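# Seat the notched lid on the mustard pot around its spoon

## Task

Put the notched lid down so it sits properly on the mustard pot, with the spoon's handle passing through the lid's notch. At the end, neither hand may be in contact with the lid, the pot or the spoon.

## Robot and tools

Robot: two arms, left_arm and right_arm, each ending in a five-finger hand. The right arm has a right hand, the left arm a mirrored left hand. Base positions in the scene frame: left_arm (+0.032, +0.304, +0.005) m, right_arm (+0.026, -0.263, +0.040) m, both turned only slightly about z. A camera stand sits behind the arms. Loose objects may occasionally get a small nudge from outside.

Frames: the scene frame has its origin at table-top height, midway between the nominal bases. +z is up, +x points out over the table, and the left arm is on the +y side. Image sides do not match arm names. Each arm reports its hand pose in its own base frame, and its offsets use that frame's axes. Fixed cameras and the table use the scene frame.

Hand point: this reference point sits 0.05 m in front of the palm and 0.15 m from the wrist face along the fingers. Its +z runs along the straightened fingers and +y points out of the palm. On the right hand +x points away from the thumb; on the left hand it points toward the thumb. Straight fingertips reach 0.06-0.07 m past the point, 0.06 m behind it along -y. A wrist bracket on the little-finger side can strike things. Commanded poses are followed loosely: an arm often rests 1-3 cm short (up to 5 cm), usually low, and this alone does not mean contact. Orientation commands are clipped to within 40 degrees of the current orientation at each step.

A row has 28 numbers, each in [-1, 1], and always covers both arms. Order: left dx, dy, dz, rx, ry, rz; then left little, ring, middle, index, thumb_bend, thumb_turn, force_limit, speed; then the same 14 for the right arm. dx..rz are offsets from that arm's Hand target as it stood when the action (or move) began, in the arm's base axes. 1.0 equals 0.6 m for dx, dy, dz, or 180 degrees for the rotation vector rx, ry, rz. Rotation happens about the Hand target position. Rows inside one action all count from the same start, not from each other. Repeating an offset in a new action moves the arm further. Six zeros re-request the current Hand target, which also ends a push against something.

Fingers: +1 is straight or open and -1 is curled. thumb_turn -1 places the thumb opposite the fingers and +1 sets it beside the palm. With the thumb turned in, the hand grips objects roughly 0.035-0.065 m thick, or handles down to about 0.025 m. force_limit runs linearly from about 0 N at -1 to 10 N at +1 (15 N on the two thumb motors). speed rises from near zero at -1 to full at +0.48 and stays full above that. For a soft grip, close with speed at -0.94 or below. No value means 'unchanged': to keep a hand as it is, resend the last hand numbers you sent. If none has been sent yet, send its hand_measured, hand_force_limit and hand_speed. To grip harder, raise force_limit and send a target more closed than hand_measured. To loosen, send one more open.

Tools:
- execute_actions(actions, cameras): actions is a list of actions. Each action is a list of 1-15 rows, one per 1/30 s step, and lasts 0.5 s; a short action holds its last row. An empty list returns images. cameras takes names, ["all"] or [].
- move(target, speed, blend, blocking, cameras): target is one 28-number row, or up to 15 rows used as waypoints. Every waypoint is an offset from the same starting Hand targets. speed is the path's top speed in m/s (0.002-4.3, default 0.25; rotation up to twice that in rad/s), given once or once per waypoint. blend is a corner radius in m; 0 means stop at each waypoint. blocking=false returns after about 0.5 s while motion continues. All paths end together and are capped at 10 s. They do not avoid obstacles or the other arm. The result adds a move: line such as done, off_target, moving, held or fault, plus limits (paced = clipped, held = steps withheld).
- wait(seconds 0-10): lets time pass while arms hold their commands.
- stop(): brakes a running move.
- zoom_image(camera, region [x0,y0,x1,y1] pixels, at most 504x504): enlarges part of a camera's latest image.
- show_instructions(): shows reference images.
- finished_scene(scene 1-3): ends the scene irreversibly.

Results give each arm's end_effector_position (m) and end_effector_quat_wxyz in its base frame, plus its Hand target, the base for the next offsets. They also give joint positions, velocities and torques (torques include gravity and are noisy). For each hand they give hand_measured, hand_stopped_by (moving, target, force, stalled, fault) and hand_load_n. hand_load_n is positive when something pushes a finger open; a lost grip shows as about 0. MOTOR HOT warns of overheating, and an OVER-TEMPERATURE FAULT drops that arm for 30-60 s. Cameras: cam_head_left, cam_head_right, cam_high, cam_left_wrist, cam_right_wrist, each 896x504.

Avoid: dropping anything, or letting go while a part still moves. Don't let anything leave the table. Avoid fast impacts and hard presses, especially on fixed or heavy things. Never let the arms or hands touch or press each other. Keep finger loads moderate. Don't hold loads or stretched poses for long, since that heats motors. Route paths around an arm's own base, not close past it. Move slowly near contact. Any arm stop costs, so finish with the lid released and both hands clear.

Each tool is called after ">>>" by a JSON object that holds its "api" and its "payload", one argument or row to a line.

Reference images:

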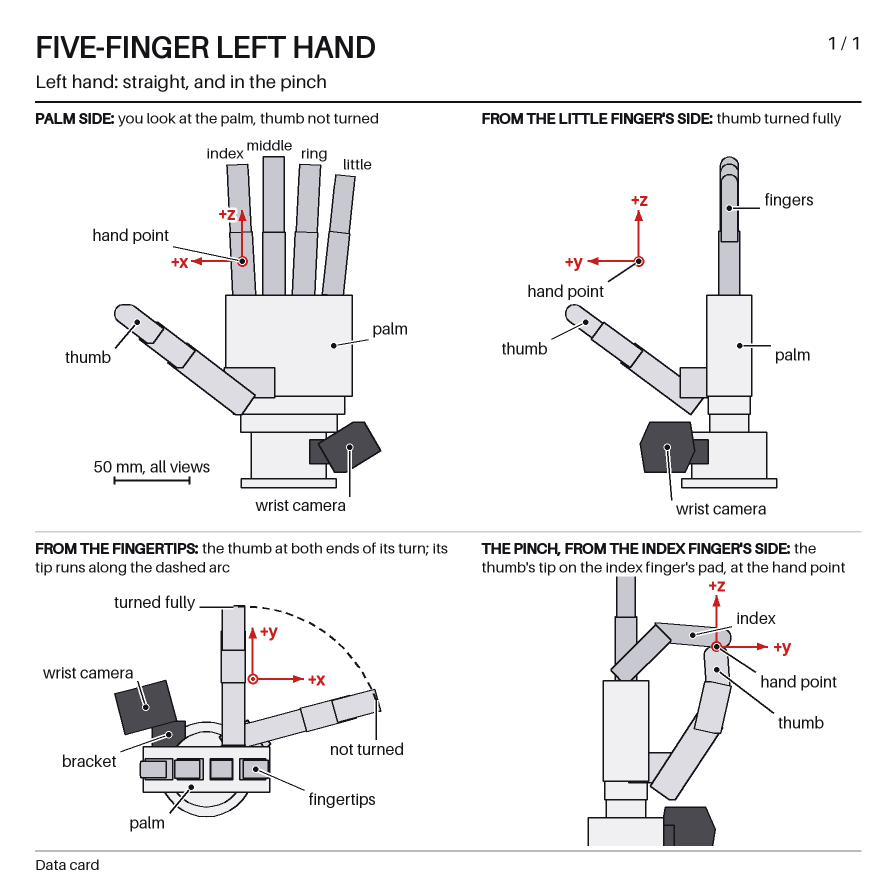

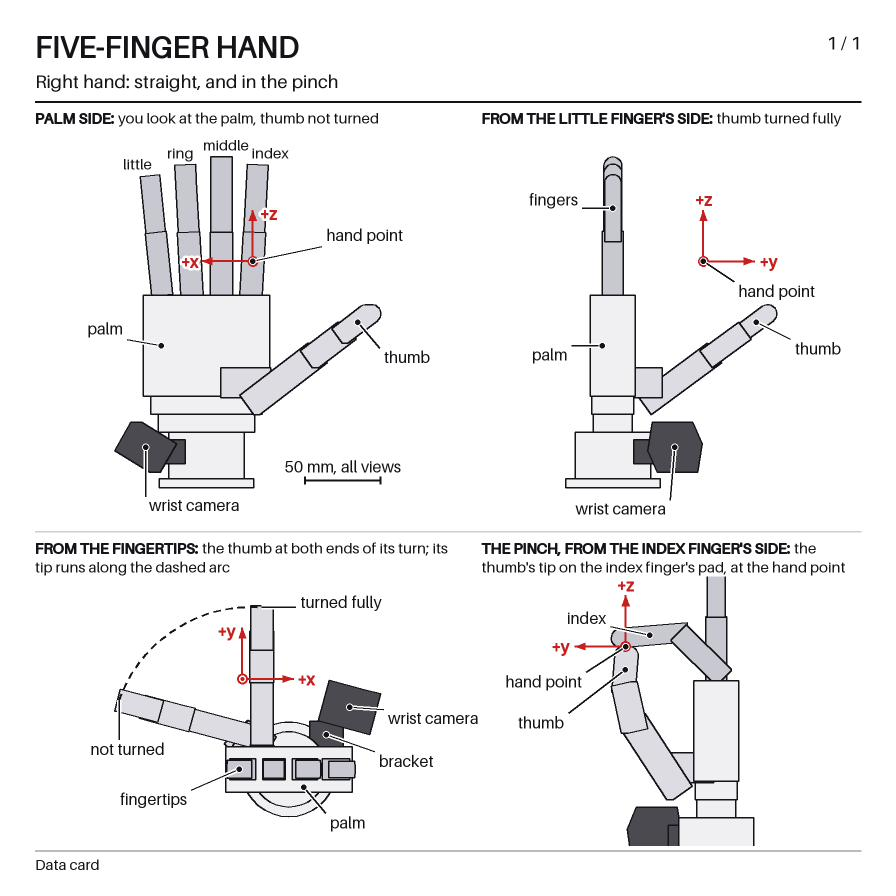

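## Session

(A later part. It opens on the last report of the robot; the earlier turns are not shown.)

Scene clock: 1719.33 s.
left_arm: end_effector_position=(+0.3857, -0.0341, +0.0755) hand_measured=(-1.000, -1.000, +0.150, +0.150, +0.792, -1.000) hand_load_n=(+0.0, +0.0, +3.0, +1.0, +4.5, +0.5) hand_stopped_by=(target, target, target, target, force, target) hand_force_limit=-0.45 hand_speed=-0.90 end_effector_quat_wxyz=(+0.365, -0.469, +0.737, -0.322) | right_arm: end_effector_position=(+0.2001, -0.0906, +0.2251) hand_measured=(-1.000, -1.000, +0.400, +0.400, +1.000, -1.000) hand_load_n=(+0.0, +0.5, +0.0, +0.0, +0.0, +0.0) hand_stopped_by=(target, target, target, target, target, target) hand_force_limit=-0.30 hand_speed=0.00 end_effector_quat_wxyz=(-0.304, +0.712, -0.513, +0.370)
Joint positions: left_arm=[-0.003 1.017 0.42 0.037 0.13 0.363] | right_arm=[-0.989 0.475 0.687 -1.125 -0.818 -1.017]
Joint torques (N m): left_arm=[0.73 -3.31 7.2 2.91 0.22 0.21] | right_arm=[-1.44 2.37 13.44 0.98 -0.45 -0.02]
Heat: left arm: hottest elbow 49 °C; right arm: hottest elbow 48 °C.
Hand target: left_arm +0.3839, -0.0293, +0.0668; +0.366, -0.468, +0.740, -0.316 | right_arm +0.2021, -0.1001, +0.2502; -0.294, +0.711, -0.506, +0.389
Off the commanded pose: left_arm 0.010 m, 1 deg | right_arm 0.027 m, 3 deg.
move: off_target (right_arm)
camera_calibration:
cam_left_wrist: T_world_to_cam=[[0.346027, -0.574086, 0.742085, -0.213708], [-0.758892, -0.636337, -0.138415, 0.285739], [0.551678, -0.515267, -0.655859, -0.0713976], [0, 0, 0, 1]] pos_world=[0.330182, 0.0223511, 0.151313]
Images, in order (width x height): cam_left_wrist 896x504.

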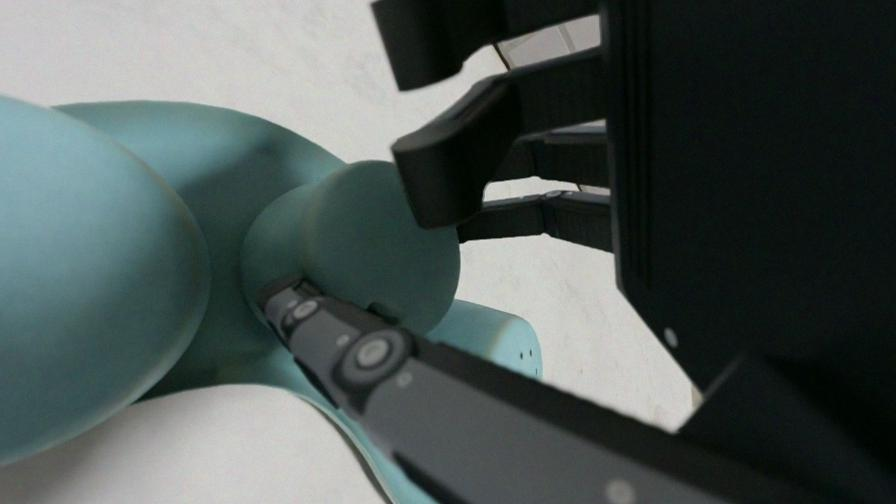

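>>> {"api": "move", "payload": {
  "target": [
    [0,0,0,0,0,0,-1,-1,0.15,0.15,0.6,-1,-0.45,-0.9,0.25,0,0.08,0,0,0,-1,-1,0.4,0.4,1,-1,-0.3,0],
    [0,0,0,0,0,0,-1,-1,0.15,0.15,0.6,-1,-0.45,-0.9,0.2,0.5,0.08,0,0,0,-1,-1,0.4,0.4,1,-1,-0.3,0],
    [0,0,0,0,0,0,-1,-1,0.15,0.15,0.6,-1,-0.45,-0.9,-0.007,0.832,-0.023,0,0,0,-1,-1,0.4,0.4,1,-1,-0.3,0]
  ],
  "speed": 0.25,
  "blend": [0.03,0.03,0],
  "cameras": ["all"]
}}

Scene clock: 1741.30 s.
left_arm: end_effector_position=(+0.3857, -0.0341, +0.0755) hand_measured=(-1.000, -1.000, +0.150, +0.150, +0.792, -1.000) hand_load_n=(+0.0, +0.5, +3.0, +1.0, +4.5, +0.5) hand_stopped_by=(target, target, target, target, force, target) hand_force_limit=-0.45 hand_speed=-0.90 end_effector_quat_wxyz=(+0.365, -0.469, +0.737, -0.322) | right_arm: end_effector_position=(+0.1984, +0.3813, +0.2217) hand_measured=(-1.000, -1.000, +0.400, +0.400, +1.000, -1.000) hand_load_n=(+0.0, +0.0, +0.0, +0.0, +0.0, +0.0) hand_stopped_by=(target, target, target, target, target, target) hand_force_limit=-0.30 hand_speed=0.00 end_effector_quat_wxyz=(-0.281, +0.716, -0.502, +0.395)
Joint positions: left_arm=[-0.003 1.017 0.42 0.037 0.13 0.363] | right_arm=[1.388 1.282 1.123 -1.117 0.985 0.882]
Joint torques (N m): left_arm=[0.73 -3.43 7.21 2.89 0.22 0.22] | right_arm=[1.03 -5.42 12.42 0.35 0.73 0.16]
Heat: left arm: hottest elbow 49 °C; right arm: hottest elbow 48 °C.
Hand target: left_arm +0.3839, -0.0293, +0.0668; +0.366, -0.468, +0.740, -0.316 | right_arm +0.1979, +0.3992, +0.2365; -0.294, +0.711, -0.506, +0.389
Off the commanded pose: left_arm 0.010 m, 1 deg | right_arm 0.023 m, 2 deg.
move: off_target (right_arm)
camera_calibration:
cam_left_wrist: T_world_to_cam=[[0.346027, -0.574086, 0.742085, -0.213708], [-0.758892, -0.636337, -0.138415, 0.285739], [0.551678, -0.515267, -0.655859, -0.0713976], [0, 0, 0, 1]] pos_world=[0.330182, 0.0223511, 0.151313]
cam_right_wrist: T_world_to_cam=[[-0.445279, -0.600843, -0.663864, 0.459977], [-0.67729, 0.710973, -0.189196, -0.0895673], [0.585666, 0.365383, -0.723526, 0.0174243], [0, 0, 0, 1]] pos_world=[0.13395, 0.333687, 0.301023]

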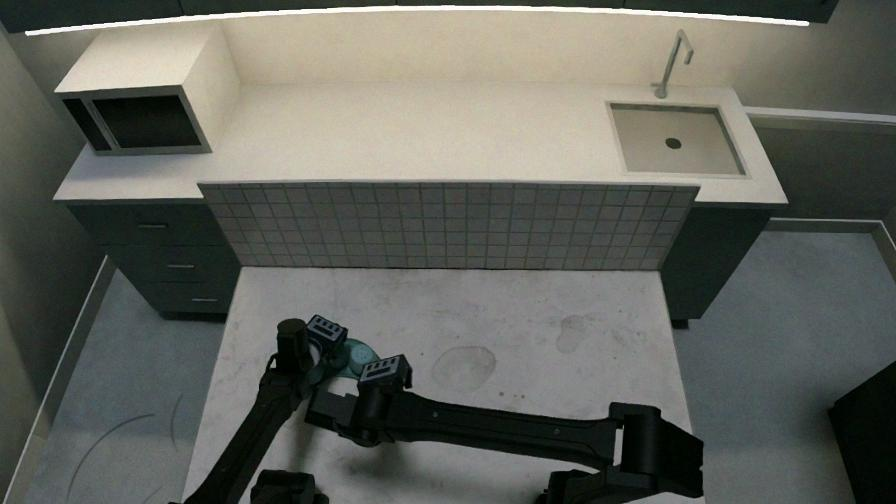

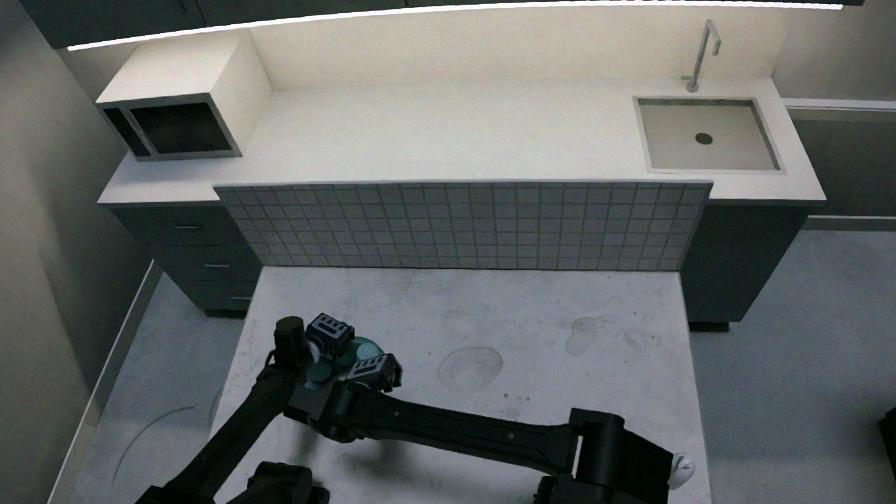

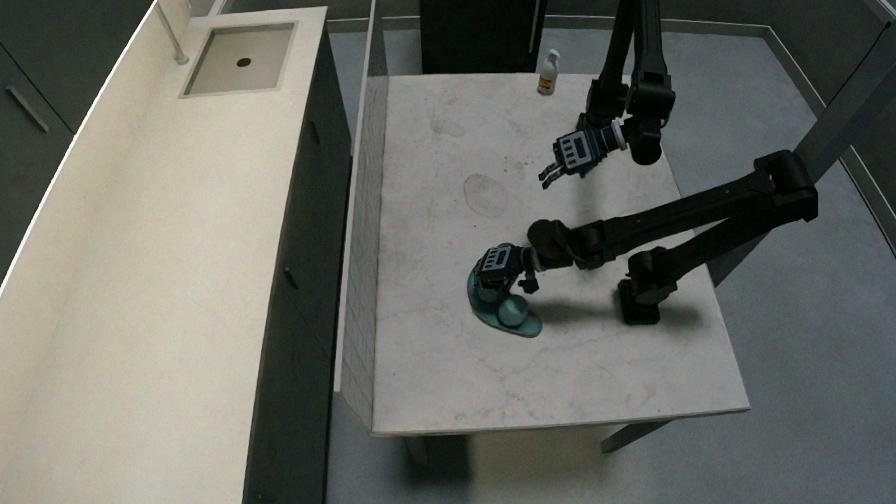

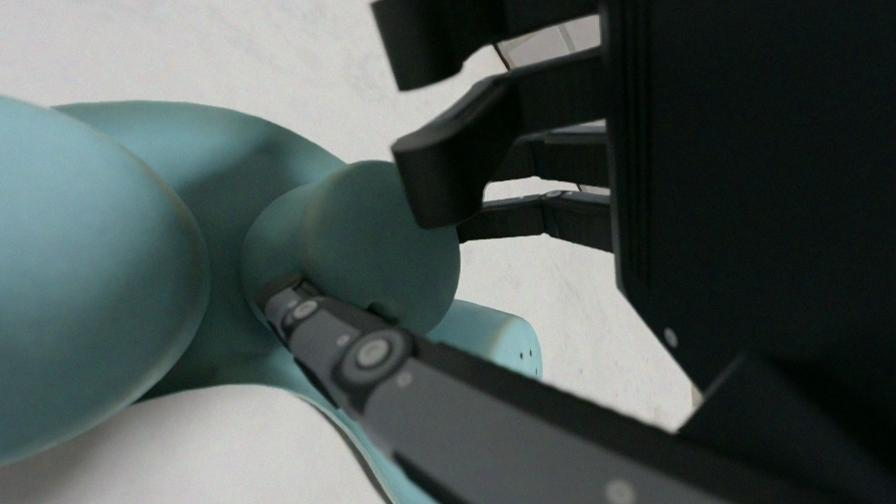

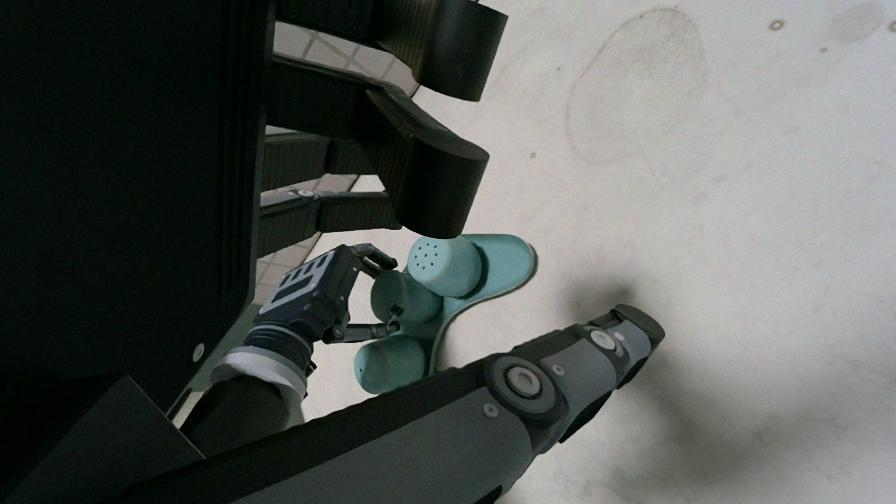

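>>> {"api": "zoom_image", "payload": {
  "camera": "cam_right_wrist",
  "region": [340, 220, 500, 380]
}}

>>> {"api": "zoom_image", "payload": {
  "camera": "cam_right_wrist",
  "region": [360, 260, 450, 350]
}}

Scaled by 3.150 from the camera's 896x504 image, which has a finer 1280x720 frame.

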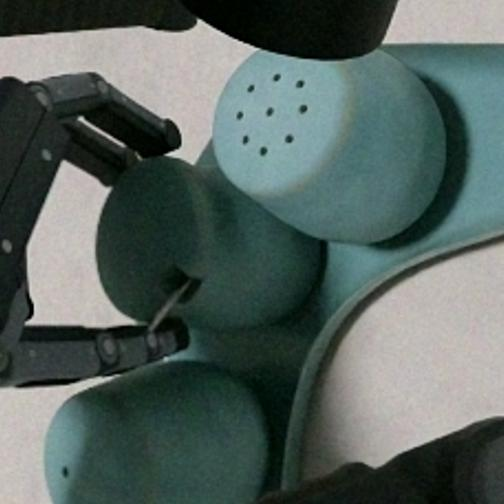

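Scaled by 5.600 from the camera's 896x504 image, which has a finer 1280x720 frame.

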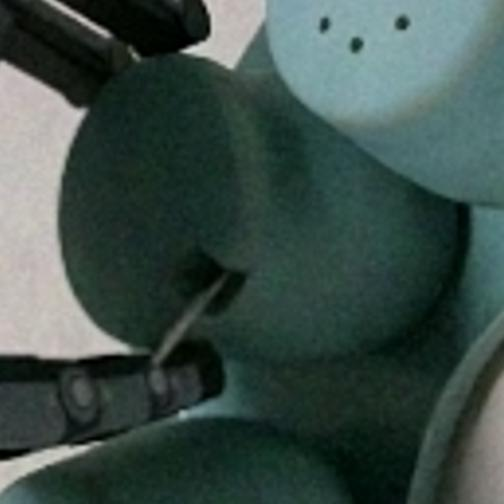

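>>> {"api": "move", "payload": {
  "target": [
    [0,0,0,0,0,0,-1,-1,0.15,0.15,1,-1,-0.45,-0.6,0,0,0,0,0,0,-1,-1,0.4,0.4,1,-1,-0.3,0],
    [0,0,0,0,0,0,-1,-1,0.7,0.7,1,-1,-0.45,-0.4,0,0,0,0,0,0,-1,-1,0.4,0.4,1,-1,-0.3,0]
  ],
  "speed": 0.05,
  "cameras": ["cam_right_wrist","cam_left_wrist"]
}}

>>> {"api": "zoom_image", "payload": {
  "camera": "cam_right_wrist",
  "region": [340, 220, 500, 380]
}}

Scene clock: 1755.80 s.
left_arm: end_effector_position=(+0.3859, -0.0341, +0.0758) hand_measured=(-1.000, -1.000, +0.700, +0.700, +1.000, -1.000) hand_load_n=(+0.0, -0.5, +0.0, +0.0, +0.0, +0.0) hand_stopped_by=(target, target, target, target, target, target) hand_force_limit=-0.45 hand_speed=-0.40 end_effector_quat_wxyz=(+0.365, -0.469, +0.737, -0.322) | right_arm: end_effector_position=(+0.1984, +0.3813, +0.2217) hand_measured=(-1.000, -1.000, +0.400, +0.400, +1.000, -1.000) hand_load_n=(+0.0, +0.5, +0.0, +0.0, +0.0, +0.0) hand_stopped_by=(target, target, target, target, target, target) hand_force_limit=-0.30 hand_speed=0.00 end_effector_quat_wxyz=(-0.282, +0.716, -0.502, +0.395)
Joint positions: left_arm=[-0.003 1.017 0.42 0.038 0.13 0.363] | right_arm=[1.388 1.282 1.123 -1.117 0.985 0.883]
Joint torques (N m): left_arm=[0.73 -3.37 7.21 2.85 0.21 0.21] | right_arm=[1.9 -5.6 12.42 0.27 0.69 0.19]
Heat: left arm: hottest elbow 49 °C; right arm: hottest elbow 49 °C.
Hand target: left_arm +0.3839, -0.0293, +0.0669; +0.366, -0.468, +0.740, -0.316 | right_arm +0.1979, +0.3992, +0.2365; -0.294, +0.711, -0.506, +0.389
Off the commanded pose: left_arm 0.010 m, 1 deg | right_arm 0.023 m, 2 deg.
move: off_target (right_arm)
camera_calibration:
cam_left_wrist: T_world_to_cam=[[0.344858, -0.574347, 0.742428, -0.213611], [-0.759057, -0.63593, -0.139377, 0.28597], [0.552183, -0.515479, -0.655267, -0.0716231], [0, 0, 0, 1]] pos_world=[0.330282, 0.0222497, 0.151516]
cam_right_wrist: T_world_to_cam=[[-0.44548, -0.600217, -0.664294, 0.459985], [-0.677049, 0.711338, -0.188689, -0.089945], [0.585792, 0.365702, -0.723263, 0.0171852], [0, 0, 0, 1]] pos_world=[0.13395, 0.333787, 0.301023]
Images, in order (width x height): cam_left_wrist 896x504, cam_right_wrist 896x504.

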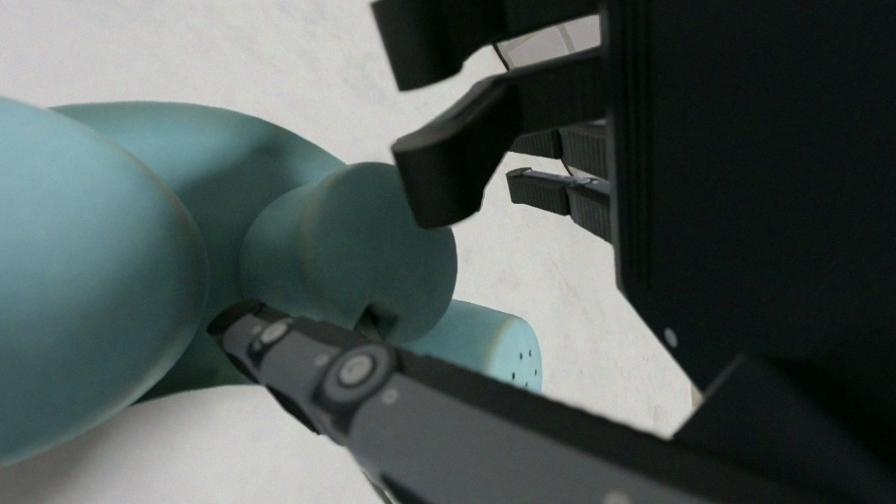

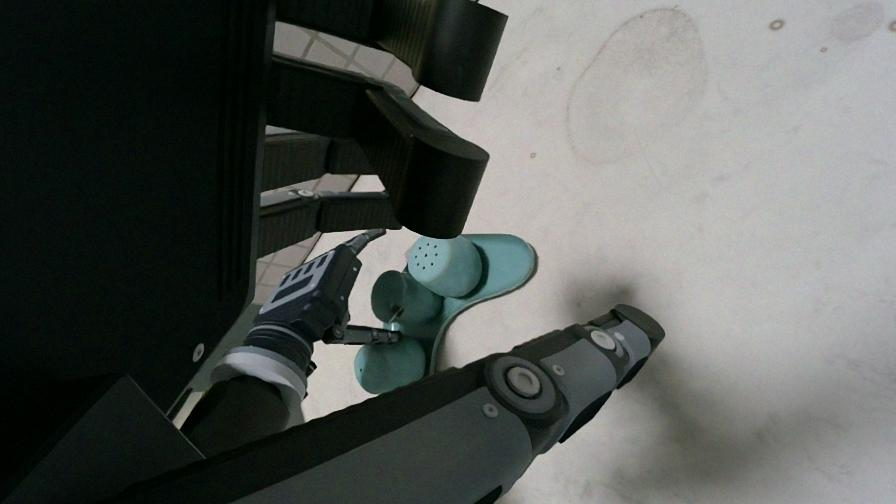

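Scaled by 3.150 from the camera's 896x504 image, which has a finer 1280x720 frame.

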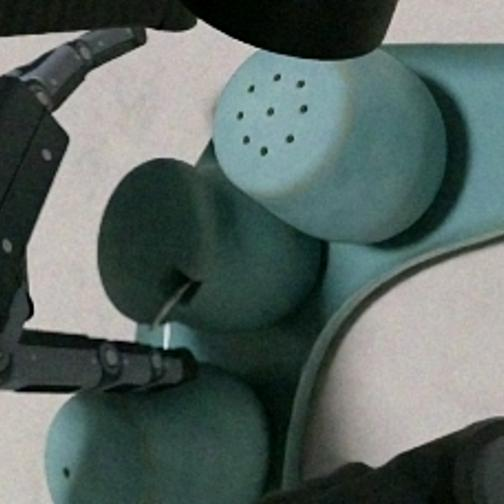

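>>> {"api": "move", "payload": {
  "target": [
    [0,0,0.04,0,0,0,-1,-1,0.7,0.7,1,-1,-0.45,-0.4,0,0,0,0,0,0,-1,-1,0.4,0.4,1,-1,-0.3,0],
    [0,0.0,0.25,0,0,0,-1,-1,0.7,0.7,1,-1,-0.45,-0.4,0,0,0,0,0,0,-1,-1,0.4,0.4,1,-1,-0.3,0]
  ],
  "speed": [0.05,0.15],
  "cameras": ["all"]
}}

>>> {"api": "zoom_image", "payload": {
  "camera": "cam_right_wrist",
  "region": [340, 220, 500, 380]
}}

>>> {"api": "zoom_image", "payload": {
  "camera": "cam_left_wrist",
  "region": [150, 150, 400, 400]
}}

Scene clock: 1767.27 s.
left_arm: end_effector_position=(+0.3686, -0.0341, +0.1797) hand_measured=(-1.000, -1.000, +0.700, +0.700, +1.000, -1.000) hand_load_n=(+0.0, +0.5, +0.0, +0.0, +0.0, +0.0) hand_stopped_by=(target, target, target, target, target, target) hand_force_limit=-0.45 hand_speed=-0.40 end_effector_quat_wxyz=(+0.340, -0.479, +0.749, -0.305) | right_arm: end_effector_position=(+0.1984, +0.3813, +0.2217) hand_measured=(-1.000, -1.000, +0.400, +0.400, +1.000, -1.000) hand_load_n=(+0.0, +0.0, +0.0, +0.0, +0.0, +0.0) hand_stopped_by=(target, target, target, target, target, target) hand_force_limit=-0.30 hand_speed=0.00 end_effector_quat_wxyz=(-0.282, +0.716, -0.502, +0.395)
Joint positions: left_arm=[-0.003 0.832 0.658 -0.454 0.13 0.363] | right_arm=[1.388 1.282 1.123 -1.117 0.985 0.883]
Joint torques (N m): left_arm=[0.67 -4.37 14.79 1.72 0.16 0.21] | right_arm=[1.26 -5.19 12.51 0.27 0.74 0.21]
Heat: left arm: hottest elbow 49 °C; right arm: hottest elbow 49 °C.
Hand target: left_arm +0.3839, -0.0293, +0.2167; +0.366, -0.468, +0.740, -0.316 | right_arm +0.1979, +0.3992, +0.2365; -0.294, +0.711, -0.506, +0.389
Off the commanded pose: left_arm 0.040 m, 4 deg | right_arm 0.023 m, 2 deg.
move: off_target (left_arm, right_arm)
camera_calibration:
cam_left_wrist: T_world_to_cam=[[0.395538, -0.574484, 0.716602, -0.298805], [-0.766872, -0.63594, -0.0865335, 0.28084], [0.505428, -0.515314, -0.692094, 0.0299061], [0, 0, 0, 1]] pos_world=[0.318442, 0.02235, 0.259124]
cam_right_wrist: T_world_to_cam=[[-0.44548, -0.600217, -0.664294, 0.459985], [-0.677049, 0.711338, -0.188689, -0.089945], [0.585792, 0.365702, -0.723263, 0.0171852], [0, 0, 0, 1]] pos_world=[0.13395, 0.333787, 0.301023]

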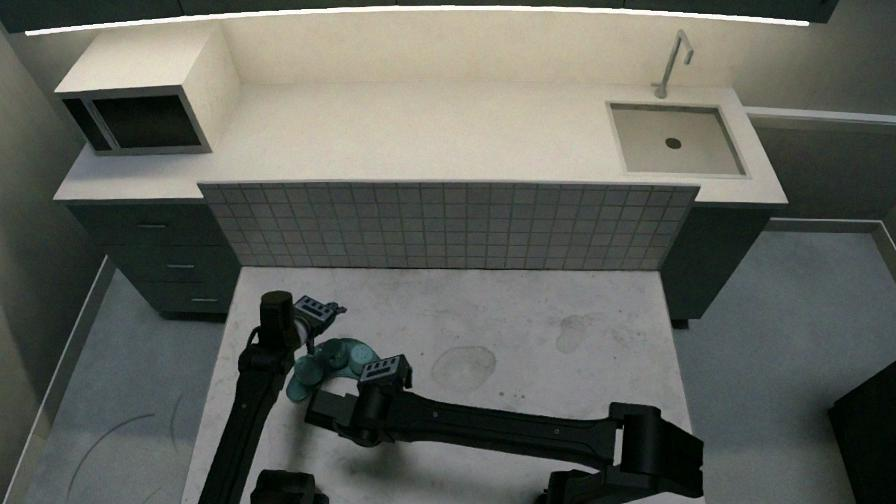

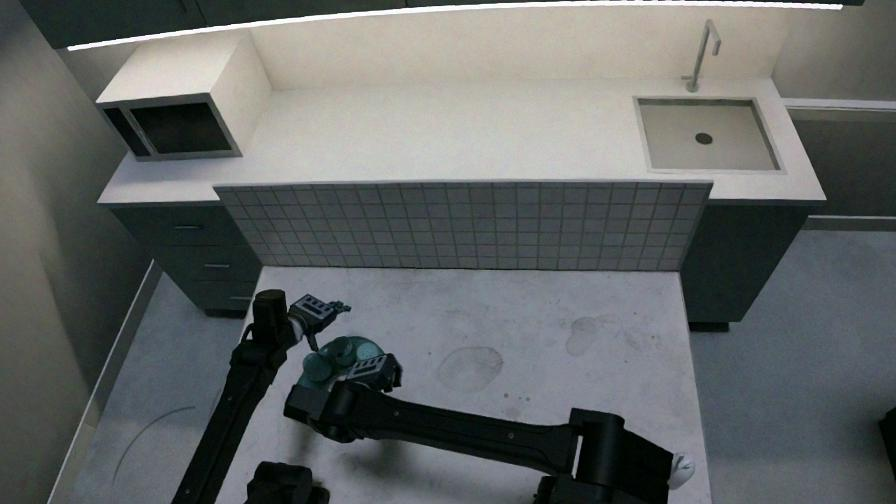

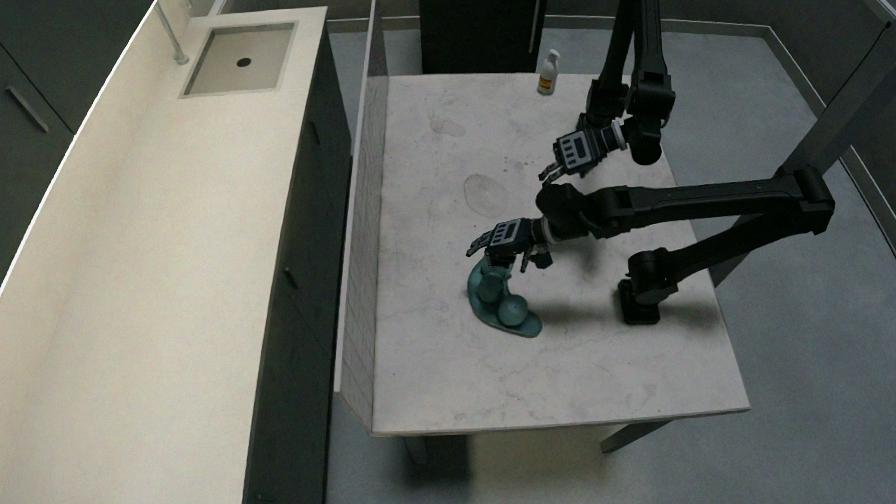

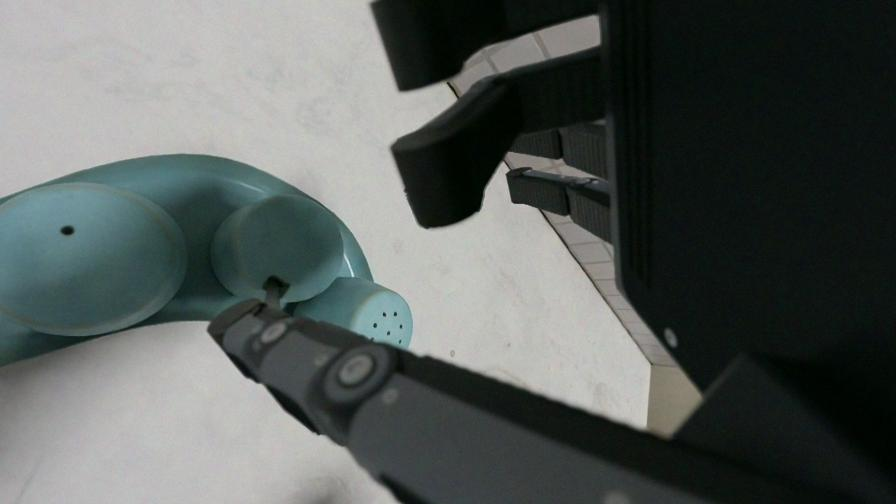

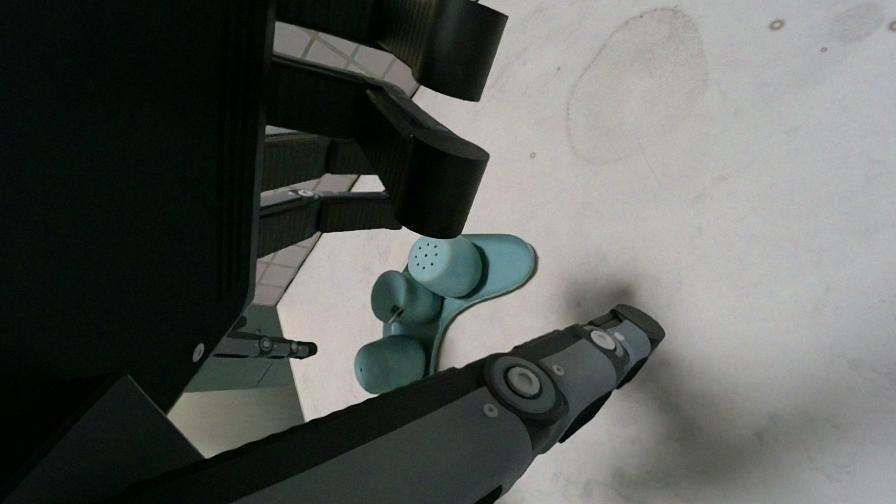

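Scaled by 3.150 from the camera's 896x504 image, which has a finer 1280x720 frame.

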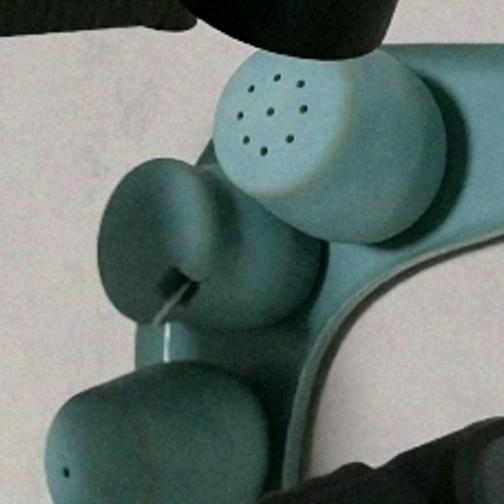

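Scaled by 2.016 from the camera's 896x504 image, which has a finer 1280x720 frame.

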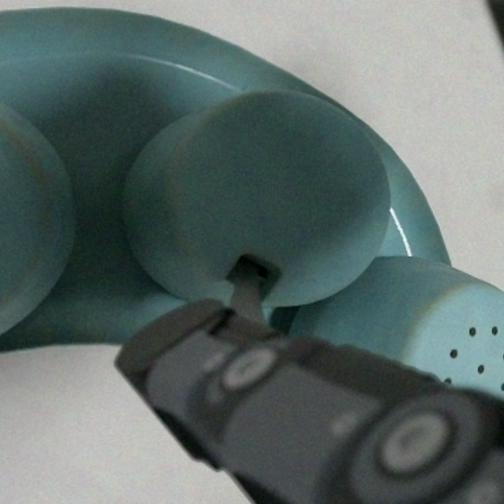

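>>> {"api": "finished_scene", "payload": {
  "scene": 1
}}

The scene is finished: the task was done.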